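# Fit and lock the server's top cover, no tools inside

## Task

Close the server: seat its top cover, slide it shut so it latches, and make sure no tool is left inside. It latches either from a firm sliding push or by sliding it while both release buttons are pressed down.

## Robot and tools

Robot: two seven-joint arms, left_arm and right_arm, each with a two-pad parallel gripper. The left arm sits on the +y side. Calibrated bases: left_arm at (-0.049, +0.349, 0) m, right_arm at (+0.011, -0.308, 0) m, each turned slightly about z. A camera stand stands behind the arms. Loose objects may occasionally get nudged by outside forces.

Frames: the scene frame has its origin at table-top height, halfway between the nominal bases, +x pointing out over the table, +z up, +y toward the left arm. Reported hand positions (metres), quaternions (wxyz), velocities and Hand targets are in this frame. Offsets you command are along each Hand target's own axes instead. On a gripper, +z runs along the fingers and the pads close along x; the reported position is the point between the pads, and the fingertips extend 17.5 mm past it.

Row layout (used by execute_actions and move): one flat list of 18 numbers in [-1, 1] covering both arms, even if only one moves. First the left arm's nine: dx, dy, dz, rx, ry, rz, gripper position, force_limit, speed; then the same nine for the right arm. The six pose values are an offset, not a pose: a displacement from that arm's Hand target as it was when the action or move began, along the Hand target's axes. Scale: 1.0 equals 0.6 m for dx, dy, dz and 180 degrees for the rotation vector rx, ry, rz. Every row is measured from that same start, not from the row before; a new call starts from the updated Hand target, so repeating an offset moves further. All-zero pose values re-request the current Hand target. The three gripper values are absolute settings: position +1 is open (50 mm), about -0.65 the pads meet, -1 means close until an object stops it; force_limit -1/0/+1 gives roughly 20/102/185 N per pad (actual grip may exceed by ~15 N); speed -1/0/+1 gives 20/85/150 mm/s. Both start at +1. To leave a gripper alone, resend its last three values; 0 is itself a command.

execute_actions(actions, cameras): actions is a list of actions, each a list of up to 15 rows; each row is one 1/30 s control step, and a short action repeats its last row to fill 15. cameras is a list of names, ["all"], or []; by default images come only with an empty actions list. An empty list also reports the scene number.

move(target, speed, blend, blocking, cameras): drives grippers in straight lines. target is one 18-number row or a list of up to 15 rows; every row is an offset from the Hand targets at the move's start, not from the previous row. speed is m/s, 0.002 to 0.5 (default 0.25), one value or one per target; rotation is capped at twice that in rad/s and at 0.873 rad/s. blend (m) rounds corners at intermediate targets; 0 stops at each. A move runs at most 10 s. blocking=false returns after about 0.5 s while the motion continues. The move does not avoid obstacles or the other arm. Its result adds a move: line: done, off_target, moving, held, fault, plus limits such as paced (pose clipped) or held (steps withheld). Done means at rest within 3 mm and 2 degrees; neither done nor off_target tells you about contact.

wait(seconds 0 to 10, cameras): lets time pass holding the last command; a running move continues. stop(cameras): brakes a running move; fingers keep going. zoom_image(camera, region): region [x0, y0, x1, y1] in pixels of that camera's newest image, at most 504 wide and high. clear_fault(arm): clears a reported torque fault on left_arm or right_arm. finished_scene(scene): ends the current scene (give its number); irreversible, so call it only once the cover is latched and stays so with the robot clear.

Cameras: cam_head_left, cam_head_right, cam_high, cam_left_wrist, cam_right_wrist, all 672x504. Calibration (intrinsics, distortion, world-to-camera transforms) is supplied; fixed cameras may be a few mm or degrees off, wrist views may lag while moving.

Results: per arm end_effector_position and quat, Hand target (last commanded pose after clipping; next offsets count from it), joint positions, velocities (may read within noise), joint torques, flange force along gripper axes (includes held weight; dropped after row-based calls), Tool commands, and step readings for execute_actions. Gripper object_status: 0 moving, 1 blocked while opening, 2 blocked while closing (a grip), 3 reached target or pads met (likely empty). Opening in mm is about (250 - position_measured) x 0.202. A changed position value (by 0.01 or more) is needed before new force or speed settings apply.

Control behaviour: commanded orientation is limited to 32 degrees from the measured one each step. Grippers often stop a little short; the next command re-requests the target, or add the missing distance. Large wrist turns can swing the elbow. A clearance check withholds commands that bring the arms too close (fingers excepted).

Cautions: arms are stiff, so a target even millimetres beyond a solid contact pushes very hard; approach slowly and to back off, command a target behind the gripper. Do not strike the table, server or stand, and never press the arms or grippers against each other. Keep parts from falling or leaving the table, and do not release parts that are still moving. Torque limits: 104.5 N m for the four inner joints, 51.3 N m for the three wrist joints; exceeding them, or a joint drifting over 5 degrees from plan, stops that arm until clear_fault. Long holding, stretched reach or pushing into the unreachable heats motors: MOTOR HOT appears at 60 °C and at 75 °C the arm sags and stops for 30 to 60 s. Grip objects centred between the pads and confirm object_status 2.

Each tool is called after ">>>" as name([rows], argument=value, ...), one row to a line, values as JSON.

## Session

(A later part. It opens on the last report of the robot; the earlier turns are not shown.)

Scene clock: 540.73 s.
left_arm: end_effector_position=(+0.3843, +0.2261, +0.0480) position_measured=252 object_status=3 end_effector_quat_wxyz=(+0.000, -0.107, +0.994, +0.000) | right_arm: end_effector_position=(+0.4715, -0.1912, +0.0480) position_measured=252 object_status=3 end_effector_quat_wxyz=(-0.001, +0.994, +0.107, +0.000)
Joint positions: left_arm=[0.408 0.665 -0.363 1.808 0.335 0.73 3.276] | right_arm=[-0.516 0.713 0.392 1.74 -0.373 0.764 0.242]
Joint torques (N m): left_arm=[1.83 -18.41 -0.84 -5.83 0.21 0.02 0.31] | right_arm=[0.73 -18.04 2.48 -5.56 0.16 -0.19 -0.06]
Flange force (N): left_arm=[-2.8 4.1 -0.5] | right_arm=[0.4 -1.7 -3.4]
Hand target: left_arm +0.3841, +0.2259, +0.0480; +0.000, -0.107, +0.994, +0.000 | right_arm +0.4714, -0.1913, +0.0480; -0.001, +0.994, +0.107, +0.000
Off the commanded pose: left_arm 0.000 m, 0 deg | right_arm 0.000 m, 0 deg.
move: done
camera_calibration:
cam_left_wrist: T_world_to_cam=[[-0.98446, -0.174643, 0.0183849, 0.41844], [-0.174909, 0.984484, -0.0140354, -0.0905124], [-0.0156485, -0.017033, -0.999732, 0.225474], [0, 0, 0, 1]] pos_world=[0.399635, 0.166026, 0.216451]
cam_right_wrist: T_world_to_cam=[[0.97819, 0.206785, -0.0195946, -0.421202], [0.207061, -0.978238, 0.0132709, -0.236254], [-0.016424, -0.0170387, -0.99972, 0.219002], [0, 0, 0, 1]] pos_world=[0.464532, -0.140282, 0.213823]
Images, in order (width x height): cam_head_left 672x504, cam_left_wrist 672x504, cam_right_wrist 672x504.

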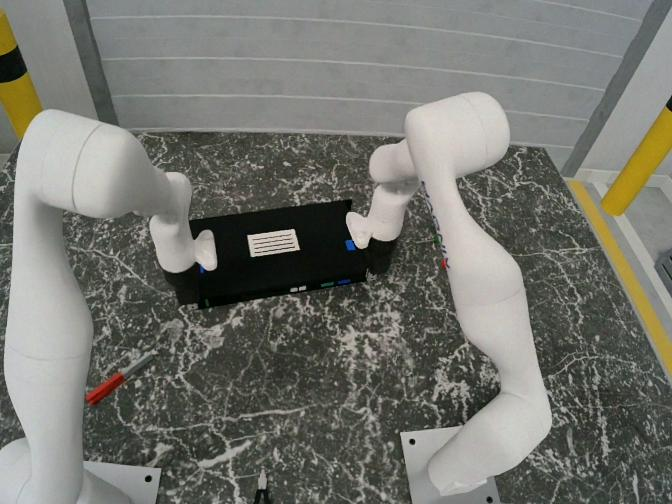

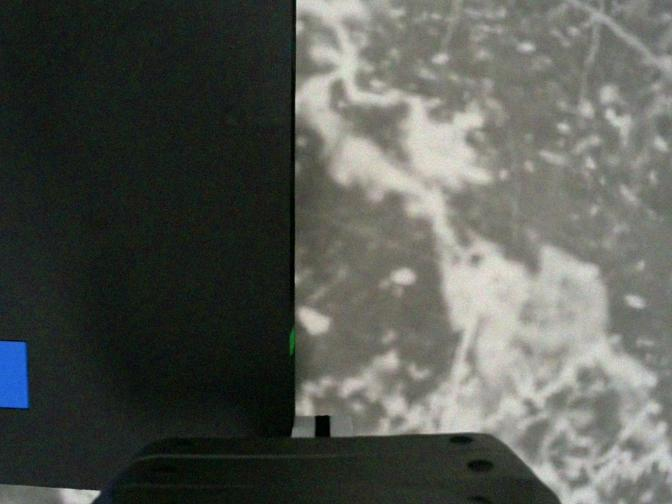

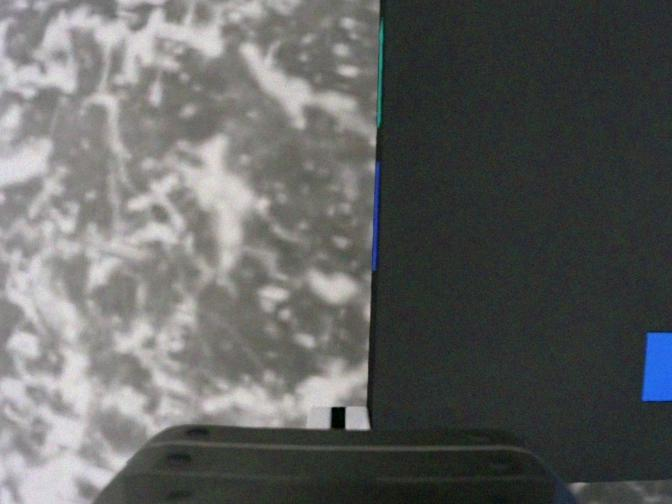

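>>> move(target=[-0.0083,0,0,0,0,0,-1,-0.5,0.5,0.0083,0,0,0,0,0,-1,-0.5,0.5], speed=0.03, cameras=["cam_left_wrist","cam_right_wrist"])

Scene clock: 545.47 s.
left_arm: end_effector_position=(+0.3887, +0.2269, +0.0479) position_measured=252 object_status=3 end_effector_quat_wxyz=(+0.000, -0.106, +0.994, +0.000) | right_arm: end_effector_position=(+0.4760, -0.1902, +0.0479) position_measured=252 object_status=3 end_effector_quat_wxyz=(-0.001, +0.994, +0.107, -0.001)
Joint positions: left_arm=[0.402 0.672 -0.362 1.793 0.335 0.739 3.274] | right_arm=[-0.513 0.721 0.393 1.722 -0.372 0.774 0.24]
Joint torques (N m): left_arm=[-7.67 -21.71 -11.5 -29.83 -0.01 -17.06 0.79] | right_arm=[2.04 -21.82 5.49 -32.97 -2.65 -18.09 0.23]
Flange force (N): left_arm=[49.1 9.0 -15.8] | right_arm=[-57.8 -3.0 -21.9]
Hand target: left_arm +0.3890, +0.2270, +0.0480; +0.000, -0.107, +0.994, +0.000 | right_arm +0.4762, -0.1902, +0.0480; -0.001, +0.994, +0.107, +0.000
Off the commanded pose: left_arm 0.000 m, 0 deg | right_arm 0.000 m, 0 deg.
move: done
camera_calibration:
cam_left_wrist: T_world_to_cam=[[-0.984533, -0.174135, 0.019285, 0.42286], [-0.174416, 0.984573, -0.0139887, -0.0907211], [-0.0165516, -0.017136, -0.999716, 0.225736], [0, 0, 0, 1]] pos_world=[0.404233, 0.166824, 0.216248]
cam_right_wrist: T_world_to_cam=[[0.978177, 0.206777, -0.0203, -0.425855], [0.207064, -0.978238, 0.0132238, -0.236237], [-0.0171239, -0.0171386, -0.999706, 0.219205], [0, 0, 0, 1]] pos_world=[0.469232, -0.139282, 0.213619]
Images, in order (width x height): cam_left_wrist 672x504, cam_right_wrist 672x504.

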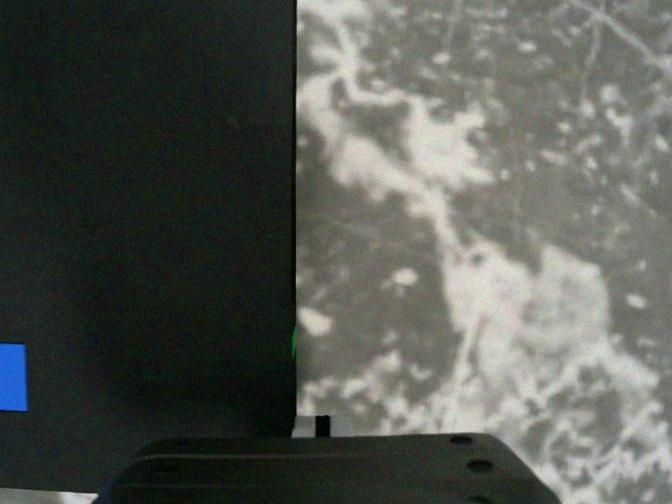

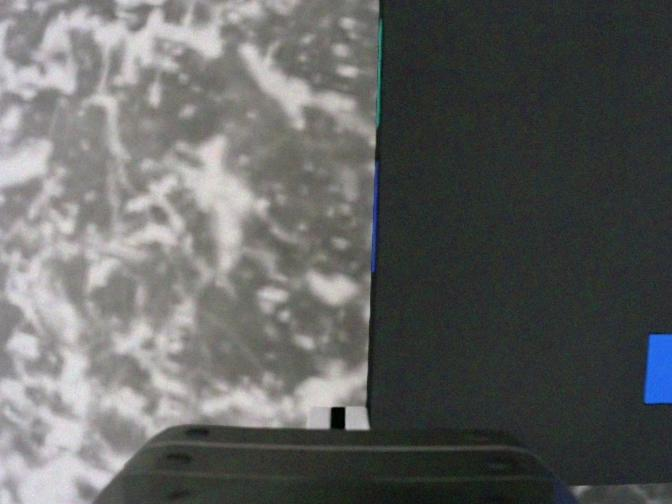

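>>> move([
  [0.04,0,0,0,0,0,-1,-0.5,0.5,-0.04,0,0,0,0,0,-1,-0.5,0.5],
  [0.06,0.05,-0.15,0,0,0,-1,-0.5,0.5,-0.06,0.05,-0.15,0,0,0,-1,-0.5,0.5],
], speed=[0.06,0.2], blend=[0.008,0], cameras=["all"])

>>> zoom_image(camera="cam_high", region=[220, 210, 450, 370])

>>> zoom_image(camera="cam_head_left", region=[170, 190, 400, 320])

Scene clock: 551.33 s.
left_arm: end_effector_position=(+0.3475, +0.2487, +0.1379) position_measured=252 object_status=3 end_effector_quat_wxyz=(+0.000, -0.107, +0.994, +0.000) | right_arm: end_effector_position=(+0.4475, -0.2273, +0.1379) position_measured=252 object_status=3 end_effector_quat_wxyz=(-0.001, +0.994, +0.107, +0.000)
Joint positions: left_arm=[0.448 0.44 -0.437 1.847 0.232 0.905 3.316] | right_arm=[-0.522 0.513 0.468 1.755 -0.28 0.941 0.24]
Joint torques (N m): left_arm=[1.83 -15.48 -0.39 -7.09 0.13 0.14 0.29] | right_arm=[0.81 -15.33 2.17 -6.7 0.17 -0.14 -0.05]
Flange force (N): left_arm=[-3.2 4.3 -0.1] | right_arm=[-0.3 -1.8 -3.8]
Hand target: left_arm +0.3475, +0.2487, +0.1380; +0.000, -0.107, +0.994, +0.000 | right_arm +0.4475, -0.2273, +0.1379; -0.001, +0.994, +0.107, +0.000
Off the commanded pose: left_arm 0.000 m, 0 deg | right_arm 0.000 m, 0 deg.
move: done
camera_calibration:
cam_left_wrist: T_world_to_cam=[[-0.984507, -0.174335, 0.0187767, 0.384346], [-0.174607, 0.984539, -0.0139728, -0.118076], [-0.0160505, -0.0170348, -0.999726, 0.315202], [0, 0, 0, 1]] pos_world=[0.362833, 0.188625, 0.306249]
cam_right_wrist: T_world_to_cam=[[0.978185, 0.206781, -0.0199087, -0.388502], [0.207063, -0.978237, 0.0133066, -0.267822], [-0.0167239, -0.0171387, -0.999713, 0.307881], [0, 0, 0, 1]] pos_world=[0.440632, -0.176382, 0.303621]

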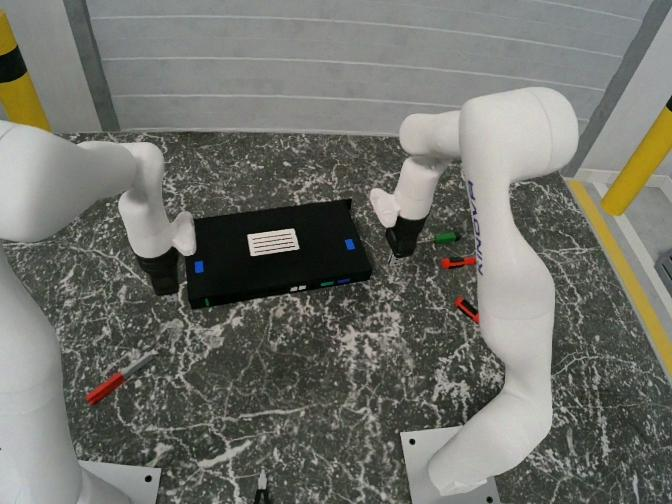

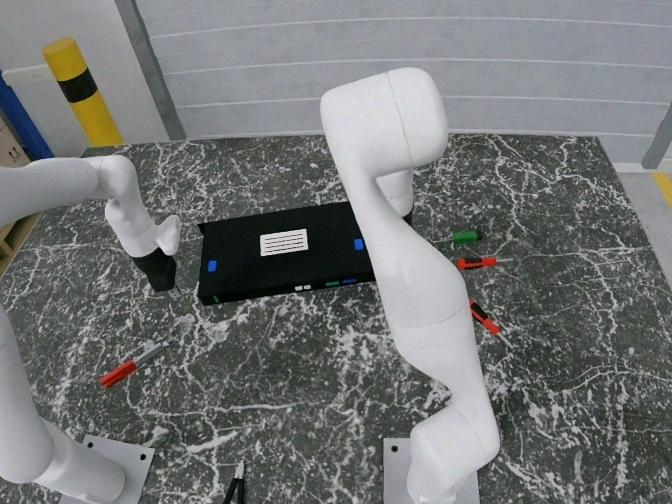

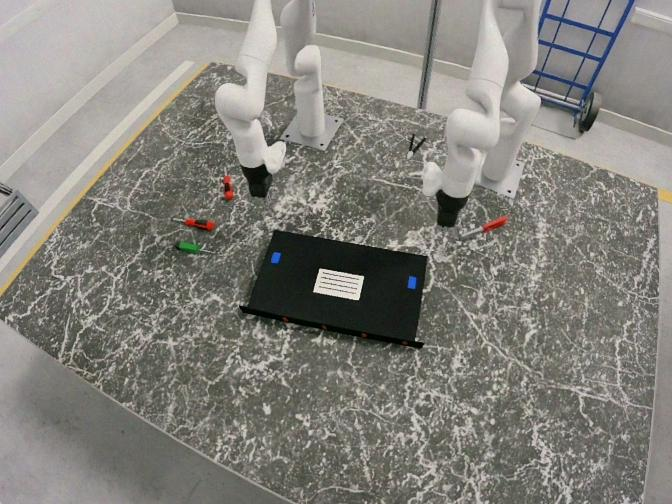

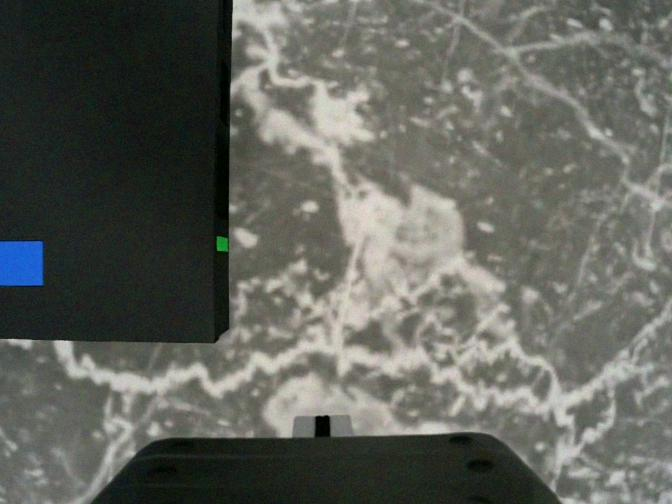

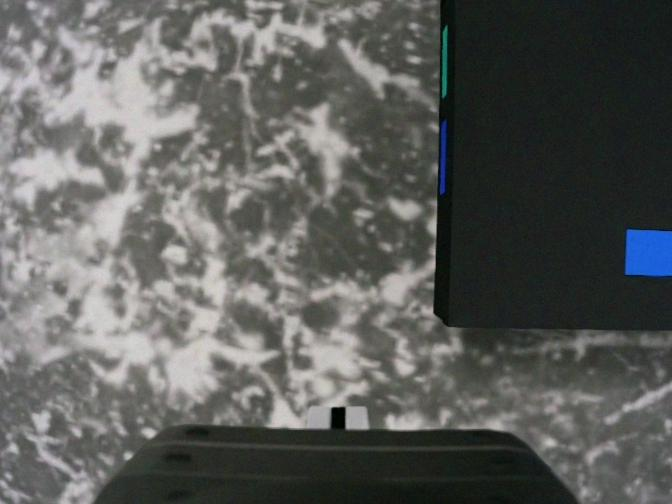

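Scaled by 2.191 from the camera's 672x504 image, which has a finer 960x720 frame.

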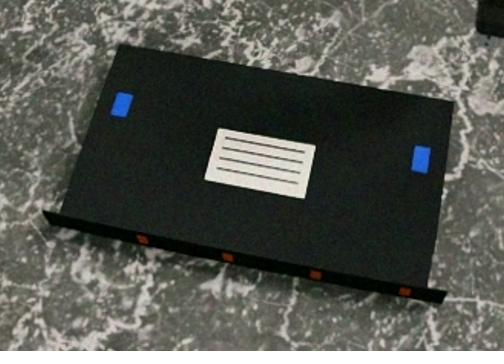

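Scaled by 2.191 from the camera's 672x504 image, which has a finer 960x720 frame.

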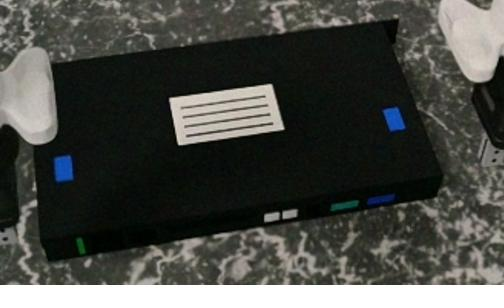

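>>> zoom_image(camera="cam_right_wrist", region=[572, 180, 672, 340])

>>> zoom_image(camera="cam_left_wrist", region=[0, 200, 240, 360])

Scaled by 3.150.

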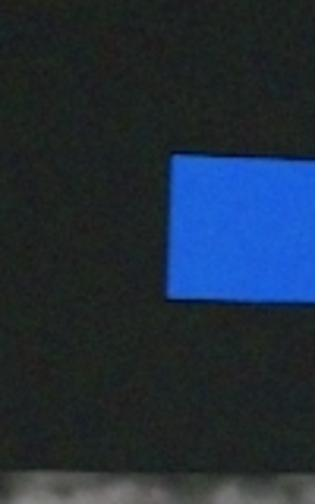

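Scaled by 2.100.

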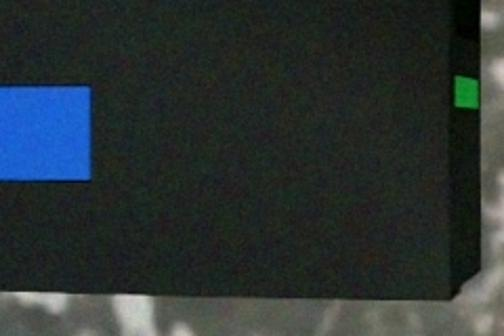

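>>> move(target=[-0.4137,-0.047,-0.02,0,0,0,-1,-0.5,0.5,0.4055,-0.0572,-0.02,0,0,0,-1,-0.5,0.5], speed=0.3, cameras=["cam_left_wrist","cam_right_wrist"])

Scene clock: 585.07 s.
left_arm: end_effector_position=(+0.5960, +0.2738, +0.1499) position_measured=252 object_status=3 end_effector_quat_wxyz=(+0.000, -0.107, +0.994, +0.000) | right_arm: end_effector_position=(+0.6779, -0.1419, +0.1498) position_measured=252 object_status=3 end_effector_quat_wxyz=(-0.001, +0.994, +0.107, +0.000)
Joint positions: left_arm=[0.149 0.957 -0.376 0.791 0.308 1.435 3.294] | right_arm=[-0.332 1.107 0.425 0.492 -0.379 1.581 0.043]
Joint torques (N m): left_arm=[1.82 -26.03 -0.51 -8.83 0.18 0.12 0.3] | right_arm=[0.77 -26.8 1.87 -8.19 0.15 -0.15 -0.06]
Flange force (N): left_arm=[-1.9 2.9 -1.3] | right_arm=no reading
Hand target: left_arm +0.5960, +0.2738, +0.1499; +0.000, -0.107, +0.994, +0.000 | right_arm +0.6779, -0.1419, +0.1498; -0.001, +0.994, +0.107, +0.000
Off the commanded pose: left_arm 0.000 m, 0 deg | right_arm 0.000 m, 0 deg.
move: done
camera_calibration:
cam_left_wrist: T_world_to_cam=[[-0.984489, -0.17445, 0.0186964, 0.633282], [-0.174722, 0.984517, -0.0140859, -0.0991012], [-0.0159497, -0.0171341, -0.999726, 0.331677], [0, 0, 0, 1]] pos_world=[0.611434, 0.213726, 0.31835]
cam_right_wrist: T_world_to_cam=[[0.978185, 0.206783, -0.0198881, -0.631303], [0.207062, -0.978239, 0.0132088, -0.232117], [-0.0167239, -0.0170387, -0.999715, 0.325203], [0, 0, 0, 1]] pos_world=[0.671032, -0.0909823, 0.315621]
Images, in order (width x height): cam_left_wrist 672x504, cam_right_wrist 672x504.

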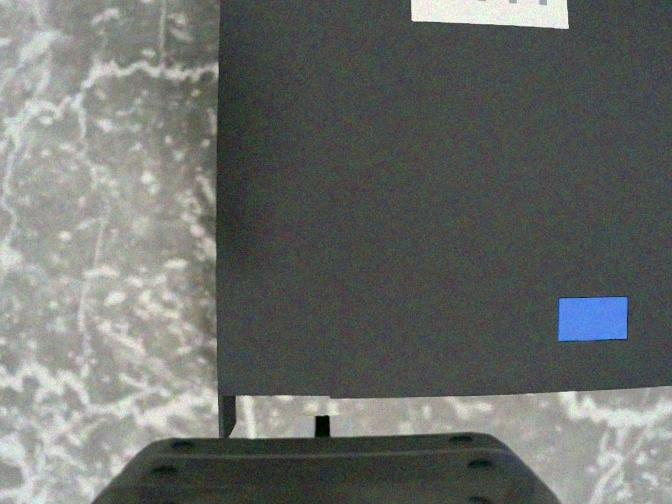

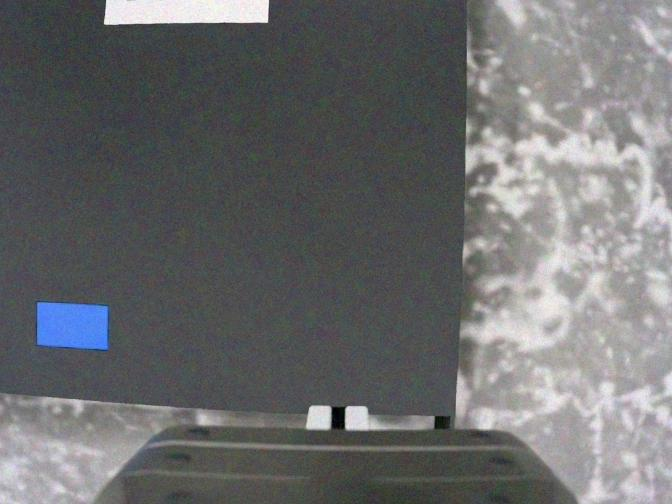

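>>> zoom_image(camera="cam_left_wrist", region=[210, 250, 410, 410])

>>> zoom_image(camera="cam_right_wrist", region=[280, 250, 480, 410])

Scaled by 2.520.

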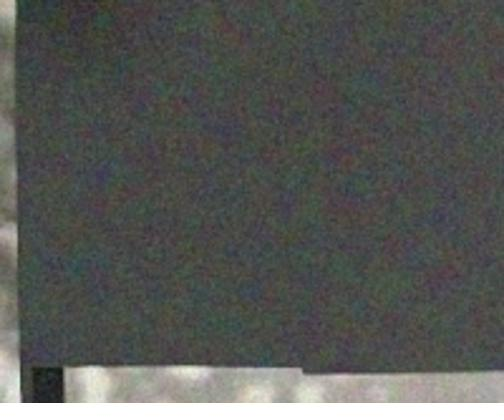

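Scaled by 2.520.

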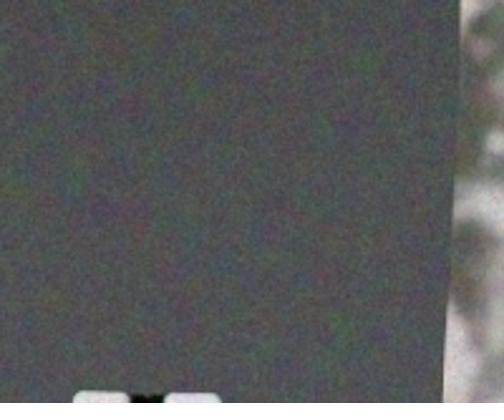

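>>> finished_scene(scene=2)

The scene is finished: the task was done.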